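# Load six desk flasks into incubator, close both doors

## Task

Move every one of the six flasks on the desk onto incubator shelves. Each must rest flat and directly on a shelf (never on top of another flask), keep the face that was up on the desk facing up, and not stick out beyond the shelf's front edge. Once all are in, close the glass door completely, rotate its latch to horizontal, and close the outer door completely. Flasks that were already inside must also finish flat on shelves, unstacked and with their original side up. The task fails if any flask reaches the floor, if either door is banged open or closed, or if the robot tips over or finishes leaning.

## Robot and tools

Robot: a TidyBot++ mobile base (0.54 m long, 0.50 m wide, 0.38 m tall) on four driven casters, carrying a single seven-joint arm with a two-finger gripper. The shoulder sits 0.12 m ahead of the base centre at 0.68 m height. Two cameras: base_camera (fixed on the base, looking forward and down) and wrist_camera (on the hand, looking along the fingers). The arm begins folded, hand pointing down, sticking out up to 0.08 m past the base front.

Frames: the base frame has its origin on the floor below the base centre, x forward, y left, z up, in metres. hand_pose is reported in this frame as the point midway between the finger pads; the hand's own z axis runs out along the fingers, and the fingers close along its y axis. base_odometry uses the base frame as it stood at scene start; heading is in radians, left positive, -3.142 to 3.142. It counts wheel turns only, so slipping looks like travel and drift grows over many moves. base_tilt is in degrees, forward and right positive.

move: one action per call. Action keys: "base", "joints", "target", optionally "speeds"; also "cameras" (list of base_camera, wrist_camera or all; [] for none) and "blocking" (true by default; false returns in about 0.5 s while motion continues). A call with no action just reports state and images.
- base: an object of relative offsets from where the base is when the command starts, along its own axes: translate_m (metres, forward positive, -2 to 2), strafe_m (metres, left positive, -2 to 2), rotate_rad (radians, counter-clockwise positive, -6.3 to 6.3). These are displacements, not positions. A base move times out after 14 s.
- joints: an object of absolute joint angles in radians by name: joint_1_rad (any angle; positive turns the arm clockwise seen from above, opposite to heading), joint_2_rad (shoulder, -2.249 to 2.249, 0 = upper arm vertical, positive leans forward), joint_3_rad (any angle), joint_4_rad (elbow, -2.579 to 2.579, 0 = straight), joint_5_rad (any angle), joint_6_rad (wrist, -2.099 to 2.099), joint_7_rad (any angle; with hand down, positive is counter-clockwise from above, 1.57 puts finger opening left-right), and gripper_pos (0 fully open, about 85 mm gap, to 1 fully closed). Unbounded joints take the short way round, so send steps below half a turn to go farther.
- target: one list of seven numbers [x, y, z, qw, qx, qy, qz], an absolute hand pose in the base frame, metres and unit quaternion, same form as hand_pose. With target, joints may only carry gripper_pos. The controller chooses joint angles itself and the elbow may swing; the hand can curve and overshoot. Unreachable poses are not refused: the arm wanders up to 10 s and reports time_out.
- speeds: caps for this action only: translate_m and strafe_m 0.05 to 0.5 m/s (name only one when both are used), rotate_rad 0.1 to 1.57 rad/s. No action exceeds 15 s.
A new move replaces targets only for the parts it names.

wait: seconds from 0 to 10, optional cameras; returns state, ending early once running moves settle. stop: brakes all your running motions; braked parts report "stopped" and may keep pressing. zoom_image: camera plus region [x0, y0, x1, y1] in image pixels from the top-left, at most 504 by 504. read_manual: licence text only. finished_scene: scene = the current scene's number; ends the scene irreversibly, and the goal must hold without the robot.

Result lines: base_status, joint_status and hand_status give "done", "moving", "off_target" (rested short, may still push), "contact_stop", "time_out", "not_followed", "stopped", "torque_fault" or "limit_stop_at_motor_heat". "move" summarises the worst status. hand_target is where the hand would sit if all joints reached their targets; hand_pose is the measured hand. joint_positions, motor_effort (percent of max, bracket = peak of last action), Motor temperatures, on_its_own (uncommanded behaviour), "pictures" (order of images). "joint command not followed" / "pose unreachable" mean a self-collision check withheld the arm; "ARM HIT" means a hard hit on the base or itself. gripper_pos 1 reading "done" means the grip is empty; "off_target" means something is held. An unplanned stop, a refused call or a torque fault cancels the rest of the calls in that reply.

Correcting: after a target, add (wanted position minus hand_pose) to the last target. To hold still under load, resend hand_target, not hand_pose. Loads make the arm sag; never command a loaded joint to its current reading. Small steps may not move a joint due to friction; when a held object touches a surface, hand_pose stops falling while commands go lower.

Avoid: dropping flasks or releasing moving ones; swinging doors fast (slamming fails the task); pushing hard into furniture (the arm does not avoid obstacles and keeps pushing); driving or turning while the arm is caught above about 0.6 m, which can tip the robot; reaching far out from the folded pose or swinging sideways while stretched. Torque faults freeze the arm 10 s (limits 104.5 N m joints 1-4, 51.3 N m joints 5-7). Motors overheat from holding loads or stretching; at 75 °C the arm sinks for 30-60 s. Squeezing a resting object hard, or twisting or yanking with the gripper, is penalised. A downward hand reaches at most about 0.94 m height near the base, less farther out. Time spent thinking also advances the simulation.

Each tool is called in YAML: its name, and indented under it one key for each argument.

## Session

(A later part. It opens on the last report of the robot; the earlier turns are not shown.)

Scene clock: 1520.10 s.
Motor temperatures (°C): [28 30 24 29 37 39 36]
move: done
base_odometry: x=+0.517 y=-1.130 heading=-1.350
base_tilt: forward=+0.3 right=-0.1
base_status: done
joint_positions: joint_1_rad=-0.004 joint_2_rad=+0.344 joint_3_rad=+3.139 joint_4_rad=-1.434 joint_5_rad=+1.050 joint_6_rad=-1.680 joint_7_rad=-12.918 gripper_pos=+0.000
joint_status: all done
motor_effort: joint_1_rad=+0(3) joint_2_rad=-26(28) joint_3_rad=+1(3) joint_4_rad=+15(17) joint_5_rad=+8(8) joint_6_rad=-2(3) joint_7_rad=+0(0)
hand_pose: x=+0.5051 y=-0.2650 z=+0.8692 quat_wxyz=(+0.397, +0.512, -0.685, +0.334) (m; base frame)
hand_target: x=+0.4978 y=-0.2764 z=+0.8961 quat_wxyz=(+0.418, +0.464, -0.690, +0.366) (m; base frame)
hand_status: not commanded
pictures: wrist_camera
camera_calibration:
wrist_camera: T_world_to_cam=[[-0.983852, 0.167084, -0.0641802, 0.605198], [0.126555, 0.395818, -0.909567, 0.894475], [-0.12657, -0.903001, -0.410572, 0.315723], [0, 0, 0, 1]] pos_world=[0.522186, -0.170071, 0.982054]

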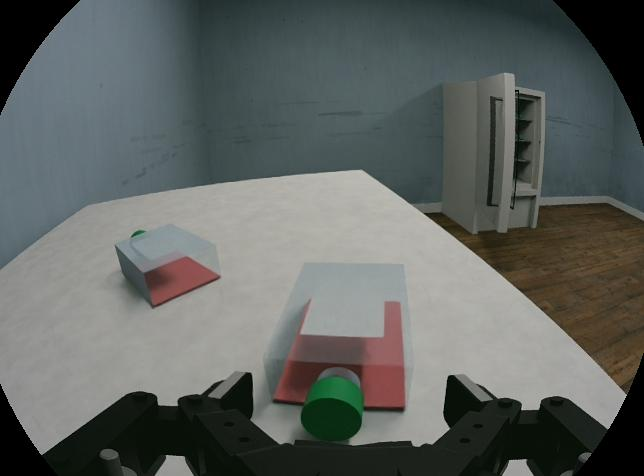

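move:
  base: {"strafe_m": -0.007, "translate_m": -0.003}
  speeds: {"translate_m": 0.1}
  joints: {"joint_2_rad": 0.41}
  cameras: ["wrist_camera"]

Scene clock: 1524.53 s.
Motor temperatures (°C): [28 30 24 29 37 39 36]
move: done
base_odometry: x=+0.509 y=-1.129 heading=-1.350
base_tilt: forward=+0.3 right=-0.2
base_status: done
joint_positions: joint_1_rad=-0.001 joint_2_rad=+0.406 joint_3_rad=+3.139 joint_4_rad=-1.434 joint_5_rad=+1.051 joint_6_rad=-1.680 joint_7_rad=-12.918 gripper_pos=+0.000
joint_status: all done
motor_effort: joint_1_rad=+0(3) joint_2_rad=-28(30) joint_3_rad=+1(3) joint_4_rad=+15(16) joint_5_rad=+8(9) joint_6_rad=-3(3) joint_7_rad=+0(1)
hand_pose: x=+0.5153 y=-0.2662 z=+0.8450 quat_wxyz=(+0.419, +0.521, -0.673, +0.317) (m; base frame)
hand_target: x=+0.5100 y=-0.2764 z=+0.8730 quat_wxyz=(+0.438, +0.474, -0.677, +0.352) (m; base frame)
hand_status: not commanded
pictures: wrist_camera
camera_calibration:
wrist_camera: T_world_to_cam=[[-0.985415, 0.170145, -0.00271253, 0.563527], [0.0706889, 0.3948, -0.916044, 0.905703], [-0.154789, -0.902875, -0.401069, 0.312446], [0, 0, 0, 1]] pos_world=[0.539649, -0.171353, 0.956505]

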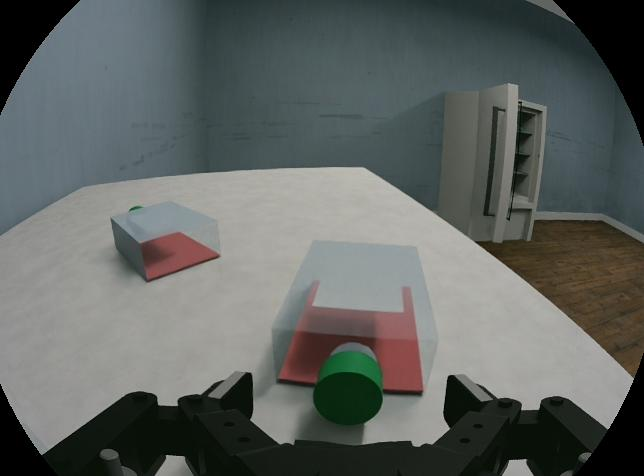

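move:
  base: {"rotate_rad": -0.04, "translate_m": 0.0085, "strafe_m": 0.012}
  speeds: {"translate_m": 0.1, "rotate_rad": 0.2}
  cameras: ["wrist_camera"]

Scene clock: 1531.97 s.
Motor temperatures (°C): [28 30 24 29 37 39 36]
move: done
base_odometry: x=+0.523 y=-1.135 heading=-1.390
base_tilt: forward=+0.3 right=-0.2
base_status: done
joint_positions: joint_1_rad=-0.001 joint_2_rad=+0.408 joint_3_rad=+3.139 joint_4_rad=-1.434 joint_5_rad=+1.051 joint_6_rad=-1.681 joint_7_rad=-12.918 gripper_pos=+0.000
joint_status: not commanded
motor_effort: joint_1_rad=+0(2) joint_2_rad=-28(32) joint_3_rad=+1(3) joint_4_rad=+15(16) joint_5_rad=+8(9) joint_6_rad=-3(3) joint_7_rad=+0(0)
hand_pose: x=+0.5155 y=-0.2663 z=+0.8444 quat_wxyz=(+0.420, +0.521, -0.673, +0.317) (m; base frame)
hand_target: x=+0.5100 y=-0.2764 z=+0.8730 quat_wxyz=(+0.438, +0.474, -0.677, +0.352) (m; base frame)
hand_status: not commanded
pictures: wrist_camera
camera_calibration:
wrist_camera: T_world_to_cam=[[-0.98537, 0.170424, -0.00114027, 0.56244], [0.0693014, 0.394561, -0.916253, 0.90595], [-0.155701, -0.902927, -0.4006, 0.312267], [0, 0, 0, 1]] pos_world=[0.540048, -0.171352, 0.955814]

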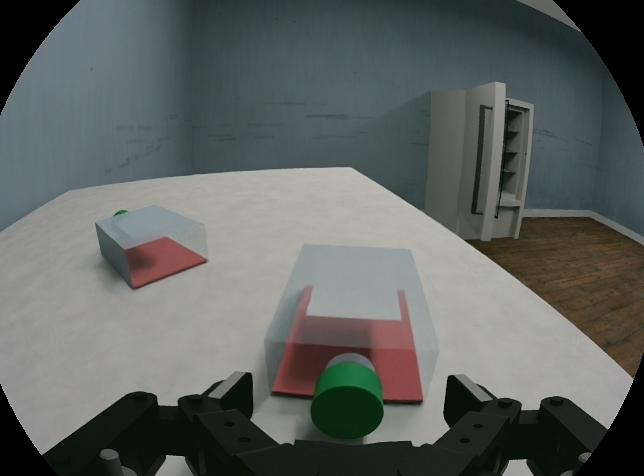

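move:
  joints: {"gripper_pos": 0.84}
  cameras: ["wrist_camera"]

move:
  joints: {"joint_2_rad": 0.32}
  cameras: ["wrist_camera"]

Scene clock: 1535.77 s.
Motor temperatures (°C): [28 30 24 29 37 39 36]
move: off_target
base_odometry: x=+0.523 y=-1.135 heading=-1.390
base_tilt: forward=+0.3 right=-0.1
base_status: not commanded
joint_positions: joint_1_rad=-0.001 joint_2_rad=+0.408 joint_3_rad=+3.139 joint_4_rad=-1.434 joint_5_rad=+1.052 joint_6_rad=-1.681 joint_7_rad=-12.918 gripper_pos=+0.696
joint_status: gripper_pos off_target (ended at +0.696, target +0.840)
motor_effort: joint_1_rad=+0(1) joint_2_rad=-29(29) joint_3_rad=+2(2) joint_4_rad=+16(16) joint_5_rad=+8(8) joint_6_rad=-3(3) joint_7_rad=-1(1)
hand_pose: x=+0.5154 y=-0.2664 z=+0.8448 quat_wxyz=(+0.420, +0.520, -0.673, +0.317) (m; base frame)
hand_target: x=+0.5100 y=-0.2764 z=+0.8730 quat_wxyz=(+0.438, +0.474, -0.677, +0.352) (m; base frame)
hand_status: not commanded
pictures: wrist_camera
camera_calibration:
wrist_camera: T_world_to_cam=[[-0.985357, 0.170501, -0.00129154, 0.562608], [0.0692943, 0.39352, -0.916701, 0.906517], [-0.15579, -0.903367, -0.399572, 0.311286], [0, 0, 0, 1]] pos_world=[0.540048, -0.171452, 0.956112]

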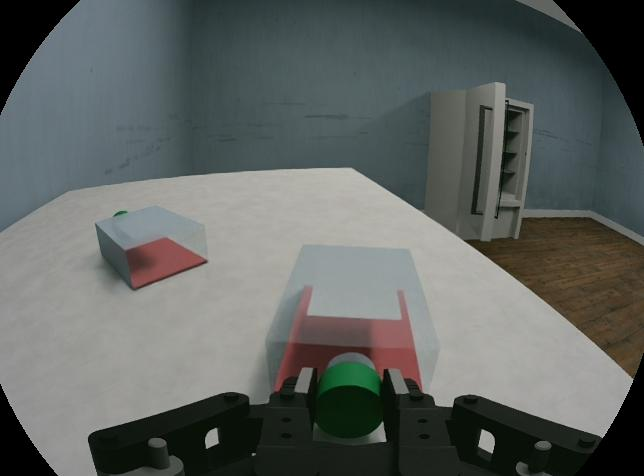

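Scene clock: 1536.73 s.
Motor temperatures (°C): [28 30 24 29 37 39 36]
move: done
base_odometry: x=+0.523 y=-1.135 heading=-1.390
base_tilt: forward=+0.3 right=-0.1
base_status: not commanded
joint_positions: joint_1_rad=-0.001 joint_2_rad=+0.341 joint_3_rad=+3.139 joint_4_rad=-1.434 joint_5_rad=+1.052 joint_6_rad=-1.681 joint_7_rad=-12.918 gripper_pos=+0.696
joint_status: all done
motor_effort: joint_1_rad=+0(0) joint_2_rad=-27(31) joint_3_rad=+1(2) joint_4_rad=+16(16) joint_5_rad=+9(9) joint_6_rad=-2(4) joint_7_rad=+0(1)
hand_pose: x=+0.5037 y=-0.2664 z=+0.8710 quat_wxyz=(+0.397, +0.509, -0.686, +0.334) (m; base frame)
hand_target: x=+0.4912 y=-0.2764 z=+0.9074 quat_wxyz=(+0.407, +0.458, -0.696, +0.373) (m; base frame)
hand_status: not commanded
pictures: wrist_camera
camera_calibration:
wrist_camera: T_world_to_cam=[[-0.983029, 0.170636, -0.0673584, 0.607467], [0.130664, 0.393543, -0.909973, 0.894505], [-0.128765, -0.903331, -0.40916, 0.314647], [0, 0, 0, 1]] pos_world=[0.520794, -0.171451, 0.983635]

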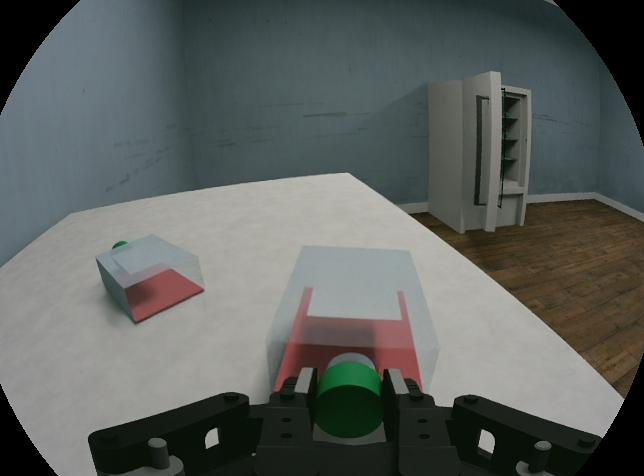

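move:
  base: {"translate_m": -0.4, "strafe_m": 0.02}
  speeds: {"translate_m": 0.25}
  joints: {"joint_2_rad": 0.26}
  cameras: []

Scene clock: 1545.33 s.
Motor temperatures (°C): [28 30 24 29 37 39 36]
move: done
base_odometry: x=+0.470 y=-0.737 heading=-1.390
base_tilt: forward=+0.2 right=-0.1
base_status: done
joint_positions: joint_1_rad=-0.001 joint_2_rad=+0.279 joint_3_rad=+3.139 joint_4_rad=-1.433 joint_5_rad=+1.052 joint_6_rad=-1.682 joint_7_rad=-12.918 gripper_pos=+0.696
joint_status: all done
motor_effort: joint_1_rad=+0(1) joint_2_rad=-25(31) joint_3_rad=+0(2) joint_4_rad=+16(17) joint_5_rad=+9(10) joint_6_rad=-2(4) joint_7_rad=+0(1)
hand_pose: x=+0.4913 y=-0.2664 z=+0.8944 quat_wxyz=(+0.376, +0.499, -0.698, +0.350) (m; base frame)
hand_target: x=+0.4770 y=-0.2764 z=+0.9293 quat_wxyz=(+0.386, +0.447, -0.708, +0.387) (m; base frame)
hand_status: not commanded
pictures: none
No camera images: "cameras" was empty.

move:
  base: {"translate_m": -1.148, "strafe_m": -0.973}
  cameras: []

move:
  joints: {"joint_1_rad": 0.0, "joint_2_rad": 0.0, "joint_4_rad": -1.435, "joint_5_rad": -0.04, "joint_6_rad": -0.52, "joint_7_rad": -10.945}
  base: {"rotate_rad": -1.52}
  speeds: {"rotate_rad": 0.6}
  cameras: ["wrist_camera"]

Scene clock: 1562.70 s.
Motor temperatures (°C): [28 30 24 29 38 39 36]
move: done
base_odometry: x=-0.693 y=+0.217 heading=-1.390
base_tilt: forward=+0.2 right=+0.0
base_status: done
joint_positions: joint_1_rad=+0.000 joint_2_rad=+0.276 joint_3_rad=+3.139 joint_4_rad=-1.433 joint_5_rad=+1.052 joint_6_rad=-1.682 joint_7_rad=-12.918 gripper_pos=+0.696
joint_status: not commanded
motor_effort: joint_1_rad=+0(4) joint_2_rad=-25(29) joint_3_rad=+1(3) joint_4_rad=+16(18) joint_5_rad=+9(9) joint_6_rad=-2(3) joint_7_rad=+0(1)
hand_pose: x=+0.4904 y=-0.2666 z=+0.8956 quat_wxyz=(+0.375, +0.498, -0.699, +0.350) (m; base frame)
hand_target: x=+0.4770 y=-0.2764 z=+0.9293 quat_wxyz=(+0.386, +0.447, -0.708, +0.387) (m; base frame)
hand_status: not commanded
pictures: none
No camera images: "cameras" was empty.

Scene clock: 1566.00 s.
Motor temperatures (°C): [28 30 24 29 38 39 36]
move: done
base_odometry: x=-0.693 y=+0.217 heading=-2.909
base_tilt: forward=+0.3 right=-0.1
base_status: done
joint_positions: joint_1_rad=+0.002 joint_2_rad=+0.026 joint_3_rad=+3.140 joint_4_rad=-1.435 joint_5_rad=+0.040 joint_6_rad=-0.582 joint_7_rad=-11.005 gripper_pos=+0.696
joint_status: all done
motor_effort: joint_1_rad=+0(3) joint_2_rad=-22(28) joint_3_rad=+0(4) joint_4_rad=+22(23) joint_5_rad=+1(10) joint_6_rad=+8(9) joint_7_rad=+0(1)
hand_pose: x=+0.7196 y=-0.0060 z=+0.9954 quat_wxyz=(+0.016, +0.853, +0.004, +0.522) (m; base frame)
hand_target: x=+0.7190 y=+0.0085 z=+1.0286 quat_wxyz=(-0.004, +0.829, +0.013, +0.559) (m; base frame)
hand_status: not commanded
pictures: wrist_camera
camera_calibration:
wrist_camera: T_world_to_cam=[[0.0792627, -0.996696, 0.0177334, -0.0725136], [-0.406984, -0.0485945, -0.912142, 1.26349], [0.90999, 0.0650816, -0.409491, -0.11267], [0, 0, 0, 1]] pos_world=[0.622495, -0.00354275, 1.10763]

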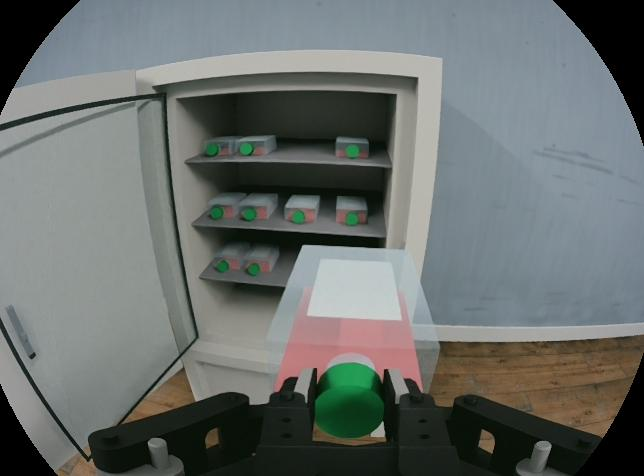

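move:
  joints: {"joint_5_rad": -0.09, "joint_2_rad": 0.0}
  base: {"translate_m": 0.42, "strafe_m": 0.058, "rotate_rad": 0.047}
  speeds: {"translate_m": 0.25}
  cameras: ["wrist_camera"]

zoom_image:
  camera: "wrist_camera"
  region: [60, 60, 500, 420]

Scene clock: 1577.27 s.
Motor temperatures (°C): [28 30 24 29 37 39 36]
move: done
base_odometry: x=-1.089 y=+0.064 heading=-2.863
base_tilt: forward=+0.2 right=-0.1
base_status: done
joint_positions: joint_1_rad=-0.005 joint_2_rad=+0.018 joint_3_rad=+3.135 joint_4_rad=-1.435 joint_5_rad=-0.015 joint_6_rad=-0.579 joint_7_rad=-11.005 gripper_pos=+0.696
joint_status: all done
motor_effort: joint_1_rad=+0(4) joint_2_rad=-22(25) joint_3_rad=+1(4) joint_4_rad=+22(24) joint_5_rad=+0(1) joint_6_rad=+8(9) joint_7_rad=+0(1)
hand_pose: x=+0.7175 y=+0.0106 z=+1.0007 quat_wxyz=(-0.012, +0.850, -0.002, +0.527) (m; base frame)
hand_target: x=+0.7189 y=+0.0162 z=+1.0291 quat_wxyz=(-0.027, +0.828, +0.002, +0.559) (m; base frame)
hand_status: not commanded
pictures: wrist_camera
camera_calibration:
wrist_camera: T_world_to_cam=[[0.0977118, -0.994582, -0.035492, -0.0158846], [-0.397062, -0.00625802, -0.917771, 1.26628], [0.912576, 0.10377, -0.395522, -0.125866], [0, 0, 0, 1]] pos_world=[0.619208, 0.00518701, 1.11181]

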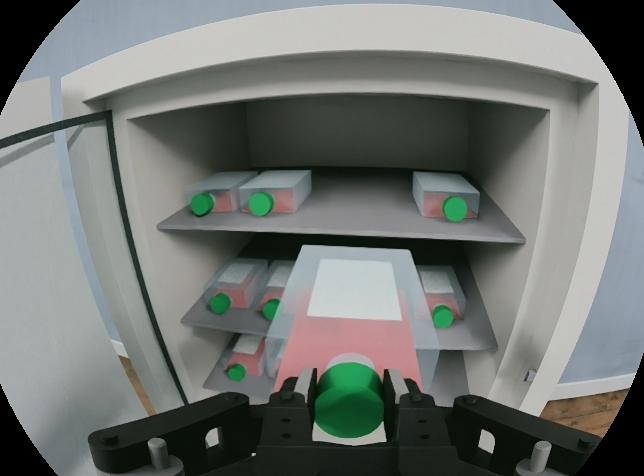

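Scaled by 1.145.

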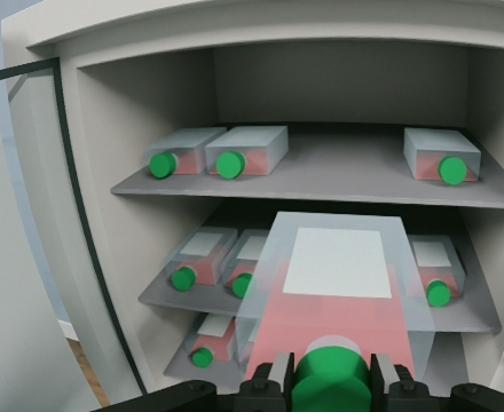

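move:
  base: {"translate_m": 0.152, "strafe_m": 0.0986, "rotate_rad": -0.12}
  speeds: {"translate_m": 0.2}
  cameras: ["wrist_camera"]

zoom_image:
  camera: "wrist_camera"
  region: [0, 60, 504, 420]

Scene clock: 1611.67 s.
Motor temperatures (°C): [28 30 24 29 37 39 36]
move: done
base_odometry: x=-1.208 y=-0.073 heading=-2.984
base_tilt: forward=+0.3 right=-0.2
base_status: done
joint_positions: joint_1_rad=+0.002 joint_2_rad=+0.015 joint_3_rad=+3.140 joint_4_rad=-1.435 joint_5_rad=-0.016 joint_6_rad=-0.577 joint_7_rad=-11.005 gripper_pos=+0.696
joint_status: not commanded
motor_effort: joint_1_rad=+0(3) joint_2_rad=-22(25) joint_3_rad=-1(4) joint_4_rad=+23(24) joint_5_rad=+0(1) joint_6_rad=+8(9) joint_7_rad=+0(1)
hand_pose: x=+0.7167 y=+0.0039 z=+1.0030 quat_wxyz=(-0.010, +0.849, -0.007, +0.529) (m; base frame)
hand_target: x=+0.7189 y=+0.0162 z=+1.0291 quat_wxyz=(-0.027, +0.828, +0.002, +0.559) (m; base frame)
hand_status: not commanded
pictures: wrist_camera
camera_calibration:
wrist_camera: T_world_to_cam=[[0.0864563, -0.995619, -0.0356001, -0.0142796], [-0.392958, -0.00124281, -0.919556, 1.2669], [0.915483, 0.0934907, -0.391344, -0.129735], [0, 0, 0, 1]] pos_world=[0.617844, -0.000513501, 1.11371]

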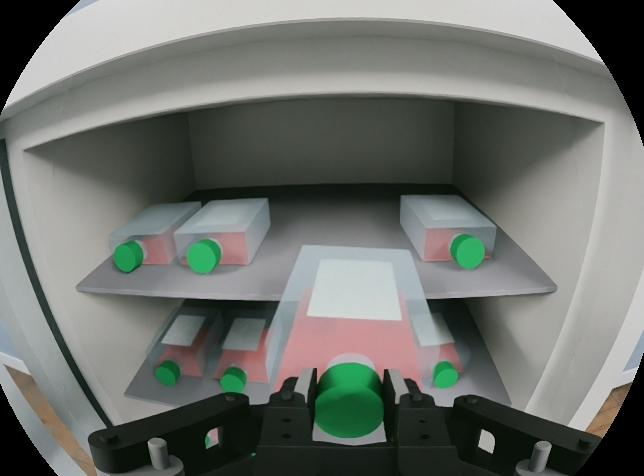

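Scaled by 1.000.

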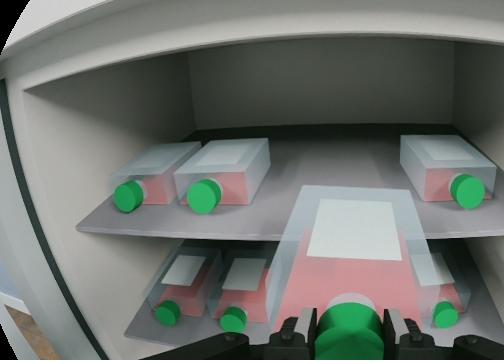

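move:
  cameras: ["wrist_camera"]

Scene clock: 1639.87 s.
Motor temperatures (°C): [28 30 24 29 37 39 36]
base_odometry: x=-1.208 y=-0.073 heading=-2.984
base_tilt: forward=+0.2 right=-0.2
base_status: done
joint_positions: joint_1_rad=+0.002 joint_2_rad=+0.015 joint_3_rad=+3.140 joint_4_rad=-1.435 joint_5_rad=-0.016 joint_6_rad=-0.577 joint_7_rad=-11.005 gripper_pos=+0.696
joint_status: not commanded
motor_effort: joint_1_rad=+0(3) joint_2_rad=-22(25) joint_3_rad=-1(4) joint_4_rad=+23(24) joint_5_rad=+1(1) joint_6_rad=+8(9) joint_7_rad=+0(1)
hand_pose: x=+0.7167 y=+0.0039 z=+1.0030 quat_wxyz=(-0.010, +0.849, -0.007, +0.529) (m; base frame)
hand_target: x=+0.7189 y=+0.0162 z=+1.0291 quat_wxyz=(-0.027, +0.828, +0.002, +0.559) (m; base frame)
hand_status: not commanded
pictures: wrist_camera
camera_calibration:
wrist_camera: T_world_to_cam=[[0.0864563, -0.995619, -0.0356001, -0.0142796], [-0.392958, -0.00124281, -0.919556, 1.2669], [0.915483, 0.0934907, -0.391344, -0.129735], [0, 0, 0, 1]] pos_world=[0.617844, -0.000513501, 1.11371]

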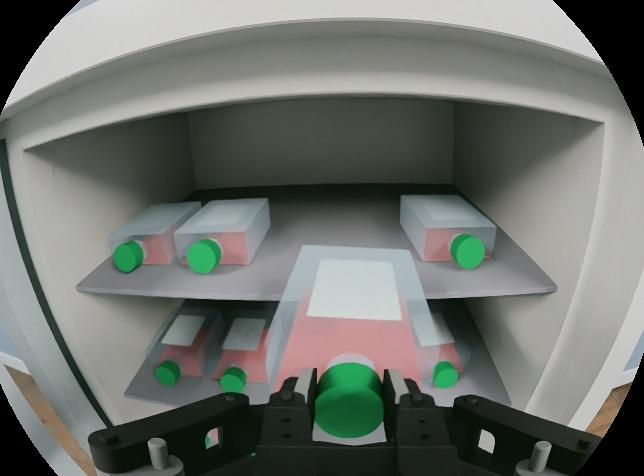

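move:
  base: {"translate_m": 0.14, "strafe_m": 0.0065}
  speeds: {"translate_m": 0.1}
  cameras: ["wrist_camera"]

Scene clock: 1654.50 s.
Motor temperatures (°C): [28 30 24 29 37 39 36]
move: done
base_odometry: x=-1.345 y=-0.101 heading=-2.984
base_tilt: forward=+0.3 right=-0.1
base_status: done
joint_positions: joint_1_rad=+0.002 joint_2_rad=+0.014 joint_3_rad=+3.140 joint_4_rad=-1.435 joint_5_rad=-0.016 joint_6_rad=-0.577 joint_7_rad=-11.005 gripper_pos=+0.696
joint_status: not commanded
motor_effort: joint_1_rad=+0(2) joint_2_rad=-22(25) joint_3_rad=+0(3) joint_4_rad=+23(23) joint_5_rad=+0(1) joint_6_rad=+8(9) joint_7_rad=+0(1)
hand_pose: x=+0.7164 y=+0.0038 z=+1.0037 quat_wxyz=(-0.010, +0.848, -0.007, +0.529) (m; base frame)
hand_target: x=+0.7189 y=+0.0162 z=+1.0291 quat_wxyz=(-0.027, +0.828, +0.002, +0.559) (m; base frame)
hand_status: not commanded
pictures: wrist_camera
camera_calibration:
wrist_camera: T_world_to_cam=[[0.0864986, -0.99562, -0.0354775, -0.01439], [-0.391721, -0.00124648, -0.920083, 1.26703], [0.916009, 0.0934833, -0.390113, -0.13087], [0, 0, 0, 1]] pos_world=[0.617445, -0.000513506, 1.11421]

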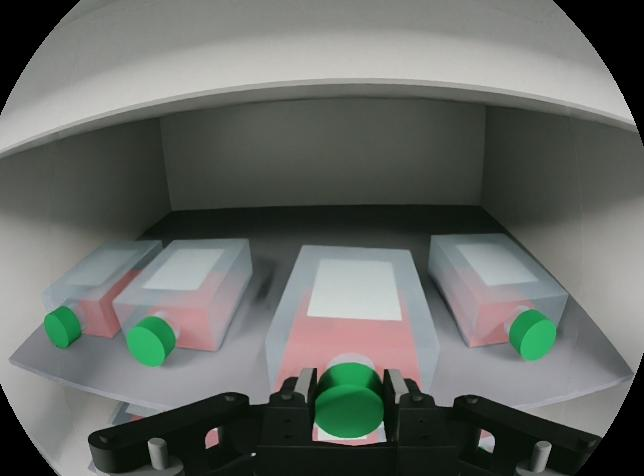

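move:
  base: {"translate_m": 0.073, "strafe_m": 0.001}
  speeds: {"translate_m": 0.06}
  cameras: ["wrist_camera"]

move:
  joints: {"joint_4_rad": -1.47, "joint_6_rad": -0.62}
  cameras: []

Scene clock: 1661.50 s.
Motor temperatures (°C): [28 30 24 29 37 39 36]
move: done
base_odometry: x=-1.417 y=-0.114 heading=-2.984
base_tilt: forward=+0.1 right=-0.1
base_status: done
joint_positions: joint_1_rad=+0.002 joint_2_rad=+0.013 joint_3_rad=+3.140 joint_4_rad=-1.435 joint_5_rad=-0.016 joint_6_rad=-0.577 joint_7_rad=-11.005 gripper_pos=+0.696
joint_status: not commanded
motor_effort: joint_1_rad=+0(1) joint_2_rad=-22(25) joint_3_rad=+0(2) joint_4_rad=+23(24) joint_5_rad=+1(1) joint_6_rad=+8(9) joint_7_rad=+0(0)
hand_pose: x=+0.7163 y=+0.0039 z=+1.0041 quat_wxyz=(-0.010, +0.848, -0.007, +0.529) (m; base frame)
hand_target: x=+0.7189 y=+0.0162 z=+1.0291 quat_wxyz=(-0.027, +0.828, +0.002, +0.559) (m; base frame)
hand_status: not commanded
pictures: wrist_camera
camera_calibration:
wrist_camera: T_world_to_cam=[[0.0865328, -0.995619, -0.0354148, -0.0144531], [-0.391053, -0.00124972, -0.920367, 1.26713], [0.916291, 0.093491, -0.389448, -0.131485], [0, 0, 0, 1]] pos_world=[0.617246, -0.000513506, 1.11451]

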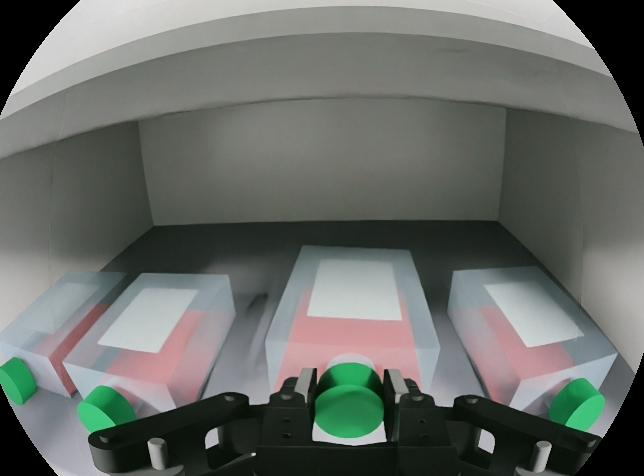

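Scene clock: 1662.23 s.
Motor temperatures (°C): [28 30 24 29 37 39 36]
move: done
base_odometry: x=-1.417 y=-0.114 heading=-2.984
base_tilt: forward=+0.3 right=-0.1
base_status: not commanded
joint_positions: joint_1_rad=+0.002 joint_2_rad=+0.011 joint_3_rad=+3.140 joint_4_rad=-1.457 joint_5_rad=-0.016 joint_6_rad=-0.604 joint_7_rad=-11.003 gripper_pos=+0.696
joint_status: all done
motor_effort: joint_1_rad=+0(1) joint_2_rad=-19(22) joint_3_rad=+0(1) joint_4_rad=+20(22) joint_5_rad=+0(1) joint_6_rad=+5(8) joint_7_rad=+0(1)
hand_pose: x=+0.7094 y=+0.0040 z=+0.9853 quat_wxyz=(-0.009, +0.860, -0.007, +0.510) (m; base frame)
hand_target: x=+0.7019 y=+0.0185 z=+0.9805 quat_wxyz=(-0.029, +0.864, +0.004, +0.502) (m; base frame)
hand_status: not commanded
pictures: none
No camera images: "cameras" was empty.

move:
  joints: {"joint_4_rad": -1.50, "joint_6_rad": -0.50}
  cameras: []

Scene clock: 1668.60 s.
Motor temperatures (°C): [28 30 24 29 37 39 36]
move: done
base_odometry: x=-1.417 y=-0.114 heading=-2.984
base_tilt: forward=+0.2 right=-0.1
base_status: not commanded
joint_positions: joint_1_rad=+0.002 joint_2_rad=+0.010 joint_3_rad=+3.140 joint_4_rad=-1.494 joint_5_rad=-0.016 joint_6_rad=-0.530 joint_7_rad=-11.002 gripper_pos=+0.696
joint_status: all done
motor_effort: joint_1_rad=+0(1) joint_2_rad=-20(23) joint_3_rad=+0(1) joint_4_rad=+21(23) joint_5_rad=+0(1) joint_6_rad=+7(8) joint_7_rad=+0(1)
hand_pose: x=+0.7154 y=+0.0037 z=+0.9842 quat_wxyz=(-0.009, +0.851, -0.007, +0.526) (m; base frame)
hand_target: x=+0.7155 y=+0.0157 z=+0.9959 quat_wxyz=(-0.026, +0.841, +0.000, +0.541) (m; base frame)
hand_status: not commanded
pictures: none
No camera images: "cameras" was empty.

move:
  joints: {"joint_4_rad": -1.53, "joint_6_rad": -0.47}
  cameras: []

move:
  joints: {"joint_4_rad": -1.55, "joint_6_rad": -0.45}
  cameras: []

move:
  joints: {"joint_4_rad": -1.57, "joint_6_rad": -0.43}
  cameras: ["wrist_camera"]

Scene clock: 1671.47 s.
Motor temperatures (°C): [28 30 24 29 37 39 36]
move: done
base_odometry: x=-1.417 y=-0.114 heading=-2.984
base_tilt: forward=+0.2 right=-0.2
base_status: not commanded
joint_positions: joint_1_rad=+0.002 joint_2_rad=+0.006 joint_3_rad=+3.140 joint_4_rad=-1.511 joint_5_rad=-0.016 joint_6_rad=-0.506 joint_7_rad=-11.002 gripper_pos=+0.696
joint_status: all done
motor_effort: joint_1_rad=+0(1) joint_2_rad=-18(20) joint_3_rad=+0(1) joint_4_rad=+19(22) joint_5_rad=+0(1) joint_6_rad=+6(7) joint_7_rad=+0(1)
hand_pose: x=+0.7156 y=+0.0036 z=+0.9837 quat_wxyz=(-0.009, +0.847, -0.007, +0.531) (m; base frame)
hand_target: x=+0.7161 y=+0.0150 z=+0.9864 quat_wxyz=(-0.026, +0.841, -0.001, +0.541) (m; base frame)
hand_status: not commanded
pictures: none
No camera images: "cameras" was empty.

Scene clock: 1672.07 s.
Motor temperatures (°C): [28 30 24 29 37 39 36]
move: done
base_odometry: x=-1.417 y=-0.114 heading=-2.984
base_tilt: forward=+0.3 right=-0.1
base_status: not commanded
joint_positions: joint_1_rad=+0.002 joint_2_rad=+0.003 joint_3_rad=+3.140 joint_4_rad=-1.524 joint_5_rad=-0.016 joint_6_rad=-0.486 joint_7_rad=-11.002 gripper_pos=+0.696
joint_status: all done
motor_effort: joint_1_rad=+0(1) joint_2_rad=-17(18) joint_3_rad=+0(1) joint_4_rad=+19(20) joint_5_rad=+0(0) joint_6_rad=+6(7) joint_7_rad=+0(1)
hand_pose: x=+0.7157 y=+0.0035 z=+0.9833 quat_wxyz=(-0.009, +0.845, -0.007, +0.535) (m; base frame)
hand_target: x=+0.7163 y=+0.0145 z=+0.9801 quat_wxyz=(-0.025, +0.841, -0.002, +0.541) (m; base frame)
hand_status: not commanded
pictures: none
No camera images: "cameras" was empty.

Scene clock: 1672.67 s.
Motor temperatures (°C): [28 30 24 29 37 39 36]
move: done
base_odometry: x=-1.417 y=-0.114 heading=-2.984
base_tilt: forward=+0.3 right=-0.1
base_status: not commanded
joint_positions: joint_1_rad=+0.002 joint_2_rad=-0.001 joint_3_rad=+3.140 joint_4_rad=-1.539 joint_5_rad=-0.016 joint_6_rad=-0.463 joint_7_rad=-11.002 gripper_pos=+0.696
joint_status: all done
motor_effort: joint_1_rad=+1(1) joint_2_rad=-16(18) joint_3_rad=+1(1) joint_4_rad=+18(19) joint_5_rad=+0(0) joint_6_rad=+5(6) joint_7_rad=+0(1)
hand_pose: x=+0.7157 y=+0.0034 z=+0.9829 quat_wxyz=(-0.008, +0.842, -0.007, +0.540) (m; base frame)
hand_target: x=+0.7164 y=+0.0140 z=+0.9738 quat_wxyz=(-0.025, +0.841, -0.002, +0.541) (m; base frame)
hand_status: not commanded
pictures: wrist_camera
camera_calibration:
wrist_camera: T_world_to_cam=[[0.0867839, -0.995746, -0.0309482, -0.0201408], [-0.368748, -0.00324808, -0.929524, 1.24047], [0.925469, 0.0920798, -0.367461, -0.167364], [0, 0, 0, 1]] pos_world=[0.614059, -0.000615165, 1.09092]

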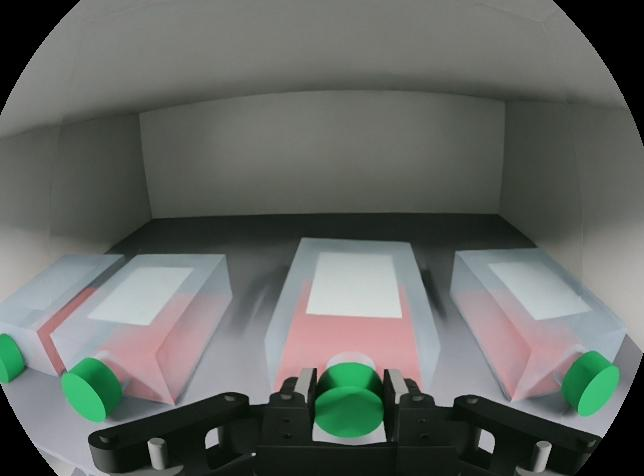

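zoom_image:
  camera: "wrist_camera"
  region: [180, 200, 560, 460]

Scaled by 1.326.

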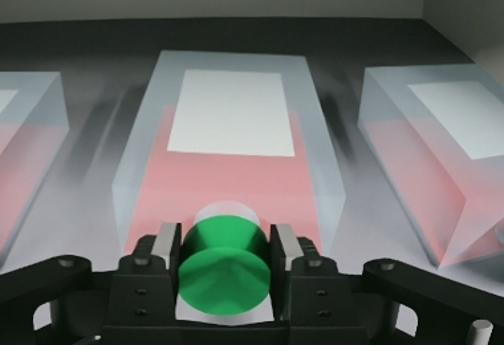

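move:
  joints: {"joint_2_rad": 0.02, "joint_4_rad": -1.58, "joint_6_rad": -0.43}
  cameras: ["wrist_camera"]

Scene clock: 1699.13 s.
Motor temperatures (°C): [28 30 24 29 37 39 36]
move: done
base_odometry: x=-1.417 y=-0.114 heading=-2.984
base_tilt: forward=+0.3 right=-0.1
base_status: not commanded
joint_positions: joint_1_rad=+0.002 joint_2_rad=-0.001 joint_3_rad=+3.140 joint_4_rad=-1.541 joint_5_rad=-0.016 joint_6_rad=-0.460 joint_7_rad=-11.002 gripper_pos=+0.696
joint_status: all done
motor_effort: joint_1_rad=+0(1) joint_2_rad=-15(16) joint_3_rad=+1(1) joint_4_rad=+18(19) joint_5_rad=+0(0) joint_6_rad=+5(6) joint_7_rad=-1(1)
hand_pose: x=+0.7159 y=+0.0034 z=+0.9826 quat_wxyz=(-0.008, +0.841, -0.007, +0.540) (m; base frame)
hand_target: x=+0.7207 y=+0.0140 z=+0.9559 quat_wxyz=(-0.025, +0.849, -0.003, +0.528) (m; base frame)
hand_status: not commanded
pictures: wrist_camera
camera_calibration:
wrist_camera: T_world_to_cam=[[0.086699, -0.995756, -0.0308842, -0.0201739], [-0.367457, -0.00314807, -0.930035, 1.23977], [0.925991, 0.0919818, -0.36617, -0.169276], [0, 0, 0, 1]] pos_world=[0.614059, -0.000615134, 1.09042]

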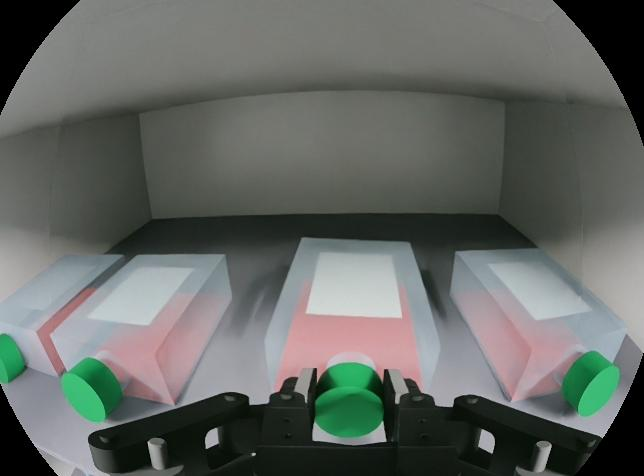

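move:
  joints: {"joint_2_rad": 0.0, "joint_4_rad": -1.555, "joint_6_rad": -0.44}
  cameras: []

move:
  joints: {"gripper_pos": 0.45}
  cameras: ["wrist_camera"]

Scene clock: 1702.20 s.
Motor temperatures (°C): [28 30 24 29 37 39 36]
move: done
base_odometry: x=-1.417 y=-0.114 heading=-2.984
base_tilt: forward=+0.3 right=-0.1
base_status: not commanded
joint_positions: joint_1_rad=+0.002 joint_2_rad=-0.001 joint_3_rad=+3.140 joint_4_rad=-1.541 joint_5_rad=-0.016 joint_6_rad=-0.460 joint_7_rad=-11.002 gripper_pos=+0.696
joint_status: all done
motor_effort: joint_1_rad=+0(0) joint_2_rad=-18(19) joint_3_rad=+0(1) joint_4_rad=+19(20) joint_5_rad=+0(0) joint_6_rad=+5(6) joint_7_rad=+0(1)
hand_pose: x=+0.7158 y=+0.0034 z=+0.9830 quat_wxyz=(-0.008, +0.841, -0.007, +0.541) (m; base frame)
hand_target: x=+0.7170 y=+0.0142 z=+0.9800 quat_wxyz=(-0.025, +0.840, -0.002, +0.543) (m; base frame)
hand_status: not commanded
pictures: none
No camera images: "cameras" was empty.

Scene clock: 1702.97 s.
Motor temperatures (°C): [28 30 24 29 37 39 36]
move: done
base_odometry: x=-1.417 y=-0.114 heading=-2.984
base_tilt: forward=+0.2 right=-0.2
base_status: not commanded
joint_positions: joint_1_rad=+0.002 joint_2_rad=-0.001 joint_3_rad=+3.140 joint_4_rad=-1.549 joint_5_rad=-0.016 joint_6_rad=-0.460 joint_7_rad=-11.002 gripper_pos=+0.450
joint_status: all done
motor_effort: joint_1_rad=+0(1) joint_2_rad=-20(21) joint_3_rad=+0(1) joint_4_rad=+22(23) joint_5_rad=+0(1) joint_6_rad=+8(8) joint_7_rad=+0(1)
hand_pose: x=+0.7148 y=+0.0034 z=+0.9779 quat_wxyz=(-0.008, +0.844, -0.007, +0.537) (m; base frame)
hand_target: x=+0.7170 y=+0.0142 z=+0.9800 quat_wxyz=(-0.025, +0.840, -0.002, +0.543) (m; base frame)
hand_status: not commanded
pictures: wrist_camera
camera_calibration:
wrist_camera: T_world_to_cam=[[0.0864596, -0.995755, -0.0315579, -0.0193859], [-0.374692, -0.00315032, -0.927144, 1.23742], [0.923109, 0.091985, -0.373374, -0.160789], [0, 0, 0, 1]] pos_world=[0.613754, -0.000615135, 1.08662]

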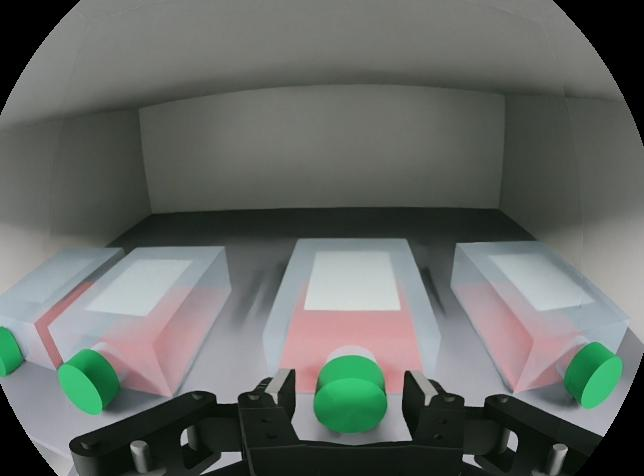

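move:
  base: {"translate_m": -0.15}
  speeds: {"translate_m": 0.12}
  cameras: ["wrist_camera"]

move:
  base: {"translate_m": -0.14}
  joints: {"gripper_pos": 0.0}
  cameras: ["wrist_camera"]

Scene clock: 1707.27 s.
Motor temperatures (°C): [28 30 24 29 37 39 36]
move: done
base_odometry: x=-1.269 y=-0.091 heading=-2.984
base_tilt: forward=+0.3 right=-0.1
base_status: done
joint_positions: joint_1_rad=+0.002 joint_2_rad=+0.002 joint_3_rad=+3.140 joint_4_rad=-1.549 joint_5_rad=-0.016 joint_6_rad=-0.460 joint_7_rad=-11.002 gripper_pos=+0.450
joint_status: not commanded
motor_effort: joint_1_rad=+0(1) joint_2_rad=-21(24) joint_3_rad=+1(1) joint_4_rad=+22(23) joint_5_rad=+0(1) joint_6_rad=+8(8) joint_7_rad=+0(1)
hand_pose: x=+0.7157 y=+0.0034 z=+0.9760 quat_wxyz=(-0.008, +0.844, -0.007, +0.536) (m; base frame)
hand_target: x=+0.7170 y=+0.0142 z=+0.9800 quat_wxyz=(-0.025, +0.840, -0.002, +0.543) (m; base frame)
hand_status: not commanded
pictures: wrist_camera
camera_calibration:
wrist_camera: T_world_to_cam=[[0.0863536, -0.995756, -0.0318439, -0.0191816], [-0.377697, -0.00314379, -0.925924, 1.23699], [0.921894, 0.0919842, -0.376366, -0.158682], [0, 0, 0, 1]] pos_world=[0.615152, -0.000615131, 1.08502]

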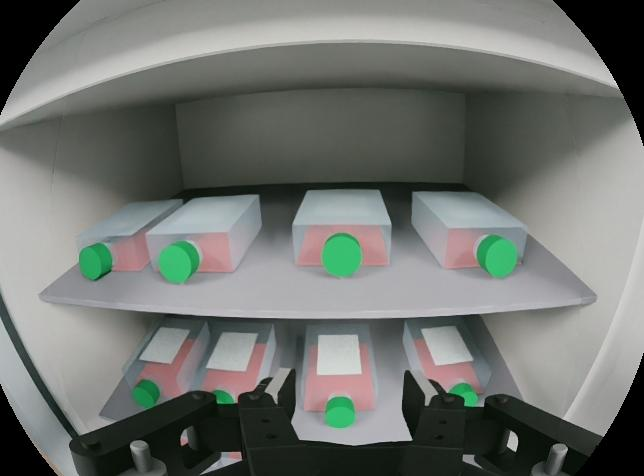

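Scene clock: 1708.70 s.
Motor temperatures (°C): [28 30 24 29 37 39 36]
move: done
base_odometry: x=-1.130 y=-0.069 heading=-2.984
base_tilt: forward=+0.3 right=-0.2
base_status: done
joint_positions: joint_1_rad=+0.002 joint_2_rad=+0.000 joint_3_rad=+3.140 joint_4_rad=-1.550 joint_5_rad=-0.016 joint_6_rad=-0.460 joint_7_rad=-11.002 gripper_pos=+0.000
joint_status: all done
motor_effort: joint_1_rad=+0(1) joint_2_rad=-21(24) joint_3_rad=+0(2) joint_4_rad=+22(23) joint_5_rad=+1(1) joint_6_rad=+8(8) joint_7_rad=+0(0)
hand_pose: x=+0.7152 y=+0.0034 z=+0.9769 quat_wxyz=(-0.008, +0.844, -0.007, +0.536) (m; base frame)
hand_target: x=+0.7170 y=+0.0142 z=+0.9800 quat_wxyz=(-0.025, +0.840, -0.002, +0.543) (m; base frame)
hand_status: not commanded
pictures: wrist_camera
camera_calibration:
wrist_camera: T_world_to_cam=[[0.0864024, -0.995756, -0.0317039, -0.0193774], [-0.376281, -0.00315126, -0.9265, 1.23722], [0.922468, 0.0919815, -0.374956, -0.159611], [0, 0, 0, 1]] pos_world=[0.614453, -0.000715136, 1.08582]

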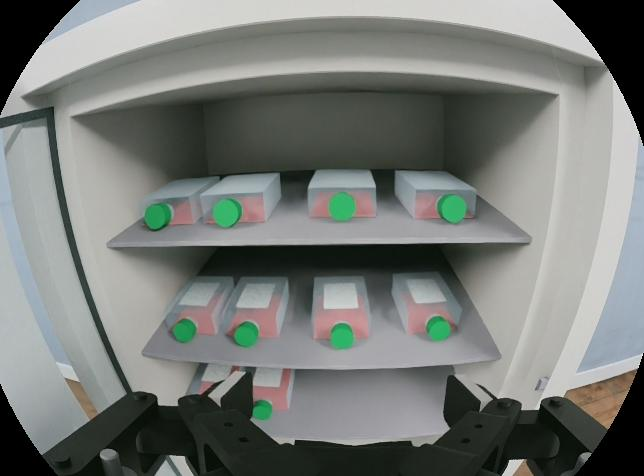

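move:
  base: {"translate_m": -0.511, "strafe_m": -0.2226}
  joints: {"joint_2_rad": -0.16, "joint_4_rad": -2.04, "joint_6_rad": -0.025}
  cameras: []

move:
  base: {"rotate_rad": 1.61}
  cameras: []

move:
  base: {"translate_m": 1.12, "strafe_m": 0.75}
  cameras: ["wrist_camera", "base_camera"]

Scene clock: 1718.83 s.
Motor temperatures (°C): [28 30 24 29 37 39 36]
move: done
base_odometry: x=-0.660 y=+0.231 heading=-2.985
base_tilt: forward=+0.3 right=-0.1
base_status: done
joint_positions: joint_1_rad=+0.002 joint_2_rad=-0.149 joint_3_rad=+3.140 joint_4_rad=-2.031 joint_5_rad=-0.016 joint_6_rad=-0.082 joint_7_rad=-11.002 gripper_pos=+0.000
joint_status: all done
motor_effort: joint_1_rad=+0(2) joint_2_rad=-15(24) joint_3_rad=+0(2) joint_4_rad=+21(23) joint_5_rad=+0(1) joint_6_rad=+8(9) joint_7_rad=+0(1)
hand_pose: x=+0.6433 y=+0.0017 z=+0.8827 quat_wxyz=(-0.007, +0.831, -0.009, +0.556) (m; base frame)
hand_target: x=+0.6455 y=+0.0029 z=+0.8995 quat_wxyz=(-0.013, +0.815, -0.015, +0.580) (m; base frame)
hand_status: not commanded
pictures: none
No camera images: "cameras" was empty.

Scene clock: 1721.20 s.
Motor temperatures (°C): [28 30 24 29 37 39 36]
move: done
base_odometry: x=-0.660 y=+0.231 heading=-1.375
base_tilt: forward=+0.3 right=-0.1
base_status: done
joint_positions: joint_1_rad=-0.001 joint_2_rad=-0.149 joint_3_rad=+3.138 joint_4_rad=-2.031 joint_5_rad=-0.016 joint_6_rad=-0.078 joint_7_rad=-11.002 gripper_pos=+0.000
joint_status: not commanded
motor_effort: joint_1_rad=+0(3) joint_2_rad=-15(17) joint_3_rad=+0(3) joint_4_rad=+21(22) joint_5_rad=+1(1) joint_6_rad=+8(8) joint_7_rad=+0(1)
hand_pose: x=+0.6437 y=+0.0040 z=+0.8837 quat_wxyz=(-0.008, +0.830, -0.007, +0.557) (m; base frame)
hand_target: x=+0.6455 y=+0.0029 z=+0.8995 quat_wxyz=(-0.013, +0.815, -0.015, +0.580) (m; base frame)
hand_status: not commanded
pictures: none
No camera images: "cameras" was empty.

Scene clock: 1724.67 s.
Motor temperatures (°C): [28 30 24 29 37 39 36]
move: done
base_odometry: x=+0.293 y=-0.722 heading=-1.374
base_tilt: forward=+0.3 right=-0.1
base_status: done
joint_positions: joint_1_rad=-0.001 joint_2_rad=-0.154 joint_3_rad=+3.138 joint_4_rad=-2.033 joint_5_rad=-0.016 joint_6_rad=-0.077 joint_7_rad=-11.002 gripper_pos=+0.000
joint_status: not commanded
motor_effort: joint_1_rad=+0(3) joint_2_rad=-14(18) joint_3_rad=+0(3) joint_4_rad=+21(23) joint_5_rad=+1(1) joint_6_rad=+8(8) joint_7_rad=+0(1)
hand_pose: x=+0.6425 y=+0.0041 z=+0.8853 quat_wxyz=(-0.008, +0.829, -0.007, +0.559) (m; base frame)
hand_target: x=+0.6455 y=+0.0029 z=+0.8995 quat_wxyz=(-0.013, +0.815, -0.015, +0.580) (m; base frame)
hand_status: not commanded
pictures: base_camera, wrist_camera
camera_calibration:
wrist_camera: T_world_to_cam=[[0.0866029, -0.995909, -0.0258031, -0.0206274], [-0.32594, -0.0038493, -0.945382, 1.10924], [0.941415, 0.0902831, -0.32494, -0.183392], [0, 0, 0, 1]] pos_world=[0.535981, 0.000283933, 0.988535]

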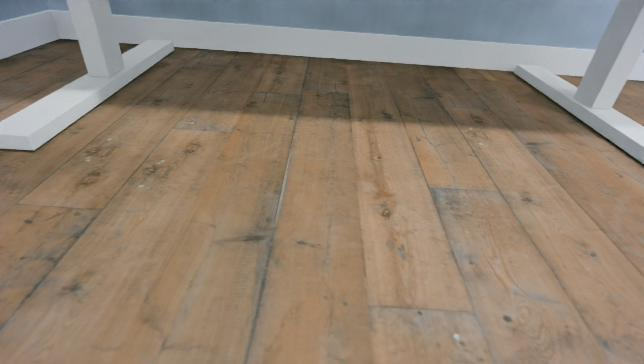

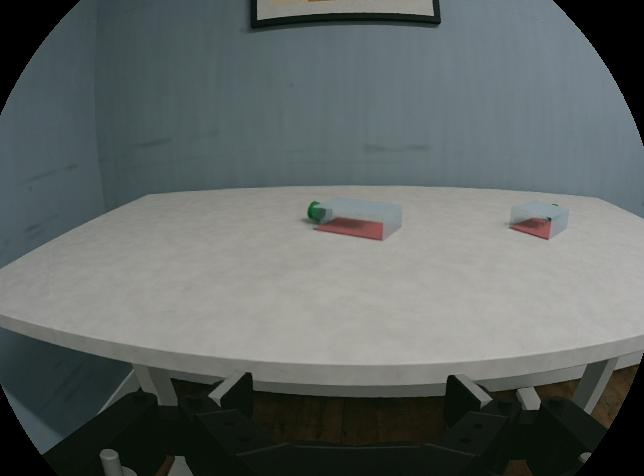

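move:
  base: {"translate_m": 0.36, "strafe_m": 0.065, "rotate_rad": -0.011}
  joints: {"joint_2_rad": 0.29, "joint_4_rad": -0.88, "joint_5_rad": 0.05, "joint_6_rad": -1.71, "joint_7_rad": -13.08}
  cameras: ["wrist_camera", "base_camera"]

Scene clock: 1769.27 s.
Motor temperatures (°C): [28 30 24 29 37 39 36]
move: done
base_odometry: x=+0.427 y=-1.062 heading=-1.385
base_tilt: forward=+0.3 right=-0.2
base_status: done
joint_positions: joint_1_rad=-0.001 joint_2_rad=+0.275 joint_3_rad=+3.138 joint_4_rad=-0.900 joint_5_rad=-0.016 joint_6_rad=-1.652 joint_7_rad=-13.016 gripper_pos=+0.000
joint_status: all done
motor_effort: joint_1_rad=+0(2) joint_2_rad=-26(27) joint_3_rad=-1(4) joint_4_rad=+18(23) joint_5_rad=+1(2) joint_6_rad=+2(9) joint_7_rad=+0(1)
hand_pose: x=+0.6195 y=+0.0079 z=+0.9120 quat_wxyz=(-0.137, +0.528, -0.834, +0.076) (m; base frame)
hand_target: x=+0.6091 y=-0.0134 z=+0.9073 quat_wxyz=(-0.101, +0.495, -0.859, +0.086) (m; base frame)
hand_status: not commanded
pictures: base_camera, wrist_camera
camera_calibration:
wrist_camera: T_world_to_cam=[[-0.842661, 0.403939, -0.356028, 0.851685], [0.398964, 0.912445, 0.0909497, -0.27446], [0.361594, -0.0654025, -0.930039, 0.758911], [0, 0, 0, 1]] pos_world=[0.552764, -0.0439649, 1.034]

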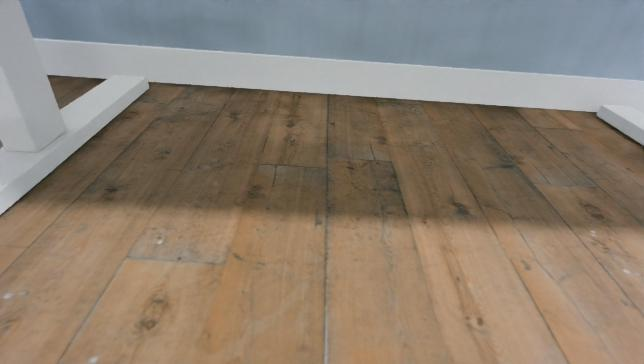

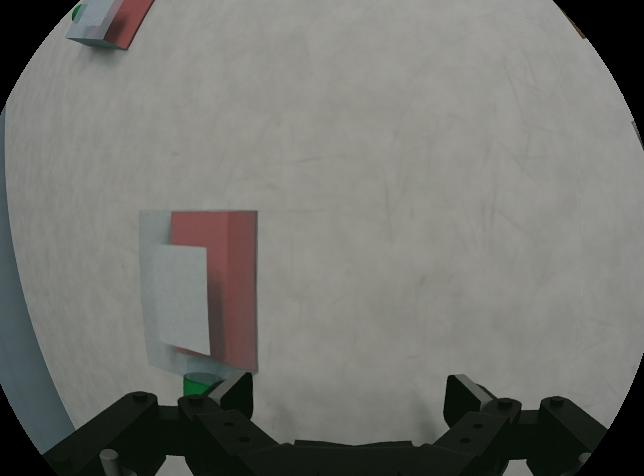

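move:
  base: {"translate_m": 0.08, "strafe_m": 0.005}
  speeds: {"translate_m": 0.15}
  cameras: ["wrist_camera"]

Scene clock: 1780.60 s.
Motor temperatures (°C): [28 30 24 29 37 39 36]
move: done
base_odometry: x=+0.447 y=-1.140 heading=-1.384
base_tilt: forward=+0.3 right=-0.2
base_status: done
joint_positions: joint_1_rad=-0.001 joint_2_rad=+0.290 joint_3_rad=+3.138 joint_4_rad=-0.899 joint_5_rad=-0.016 joint_6_rad=-1.659 joint_7_rad=-13.018 gripper_pos=+0.000
joint_status: not commanded
motor_effort: joint_1_rad=+0(1) joint_2_rad=-27(30) joint_3_rad=+0(1) joint_4_rad=+17(18) joint_5_rad=+0(1) joint_6_rad=+2(3) joint_7_rad=+0(1)
hand_pose: x=+0.6212 y=+0.0079 z=+0.9040 quat_wxyz=(-0.128, +0.528, -0.836, +0.071) (m; base frame)
hand_target: x=+0.6091 y=-0.0134 z=+0.9073 quat_wxyz=(-0.101, +0.495, -0.859, +0.086) (m; base frame)
hand_status: not commanded
pictures: wrist_camera
camera_calibration:
wrist_camera: T_world_to_cam=[[-0.849226, 0.405726, -0.337936, 0.837959], [0.402544, 0.911637, 0.0829267, -0.26931], [0.341721, -0.0656105, -0.937509, 0.769908], [0, 0, 0, 1]] pos_world=[0.556933, -0.043955, 1.0273]

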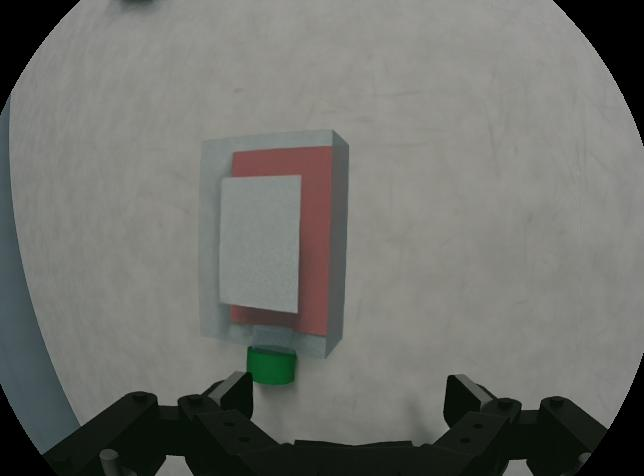

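move:
  base: {"translate_m": 0.012}
  joints: {"joint_2_rad": 0.36, "joint_4_rad": -0.88, "joint_6_rad": -1.64}
  cameras: ["wrist_camera"]

Scene clock: 1787.97 s.
Motor temperatures (°C): [28 30 24 29 37 39 36]
move: done
base_odometry: x=+0.450 y=-1.152 heading=-1.384
base_tilt: forward=+0.3 right=-0.1
base_status: done
joint_positions: joint_1_rad=-0.001 joint_2_rad=+0.364 joint_3_rad=+3.138 joint_4_rad=-0.893 joint_5_rad=-0.016 joint_6_rad=-1.655 joint_7_rad=-13.018 gripper_pos=+0.000
joint_status: all done
motor_effort: joint_1_rad=+0(1) joint_2_rad=-29(32) joint_3_rad=-1(1) joint_4_rad=+18(19) joint_5_rad=+0(1) joint_6_rad=+2(3) joint_7_rad=+0(0)
hand_pose: x=+0.6387 y=+0.0079 z=+0.8690 quat_wxyz=(-0.102, +0.530, -0.840, +0.054) (m; base frame)
hand_target: x=+0.6449 y=-0.0135 z=+0.8773 quat_wxyz=(-0.100, +0.496, -0.858, +0.087) (m; base frame)
hand_status: not commanded
pictures: wrist_camera
camera_calibration:
wrist_camera: T_world_to_cam=[[-0.868906, 0.405898, -0.283282, 0.806015], [0.407166, 0.91156, 0.057227, -0.254045], [0.281456, -0.0656177, -0.957328, 0.786819], [0, 0, 0, 1]] pos_world=[0.582335, -0.043954, 0.996111]

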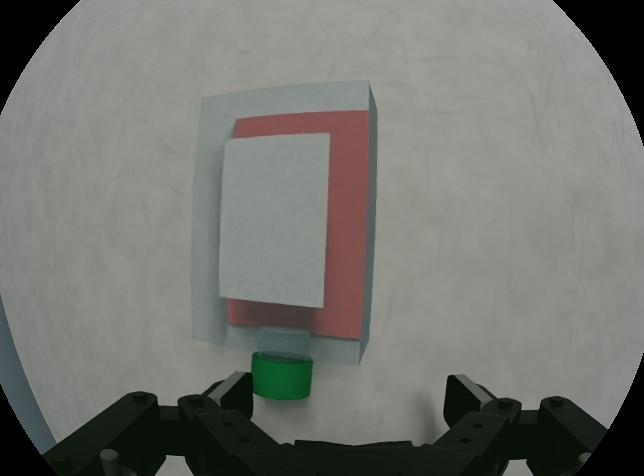

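move:
  joints: {"joint_2_rad": 0.37, "joint_6_rad": -1.565}
  cameras: ["wrist_camera"]

Scene clock: 1790.23 s.
Motor temperatures (°C): [28 30 24 29 37 39 36]
move: done
base_odometry: x=+0.450 y=-1.152 heading=-1.384
base_tilt: forward=+0.3 right=-0.1
base_status: not commanded
joint_positions: joint_1_rad=-0.001 joint_2_rad=+0.365 joint_3_rad=+3.138 joint_4_rad=-0.893 joint_5_rad=-0.016 joint_6_rad=-1.589 joint_7_rad=-13.018 gripper_pos=+0.000
joint_status: all done
motor_effort: joint_1_rad=+0(0) joint_2_rad=-29(30) joint_3_rad=-1(2) joint_4_rad=+18(19) joint_5_rad=+1(1) joint_6_rad=+2(3) joint_7_rad=+0(0)
hand_pose: x=+0.6585 y=+0.0080 z=+0.8738 quat_wxyz=(-0.129, +0.528, -0.837, +0.071) (m; base frame)
hand_target: x=+0.6692 y=-0.0135 z=+0.8787 quat_wxyz=(-0.128, +0.495, -0.853, +0.103) (m; base frame)
hand_status: not commanded
pictures: wrist_camera
camera_calibration:
wrist_camera: T_world_to_cam=[[-0.848381, 0.406977, -0.338555, 0.859355], [0.403565, 0.911093, 0.083938, -0.283469], [0.342616, -0.0654174, -0.937195, 0.72799], [0, 0, 0, 1]] pos_world=[0.594038, -0.0438481, 0.997001]

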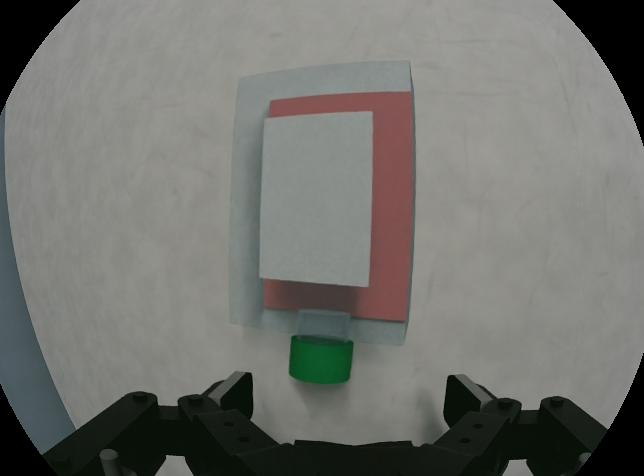

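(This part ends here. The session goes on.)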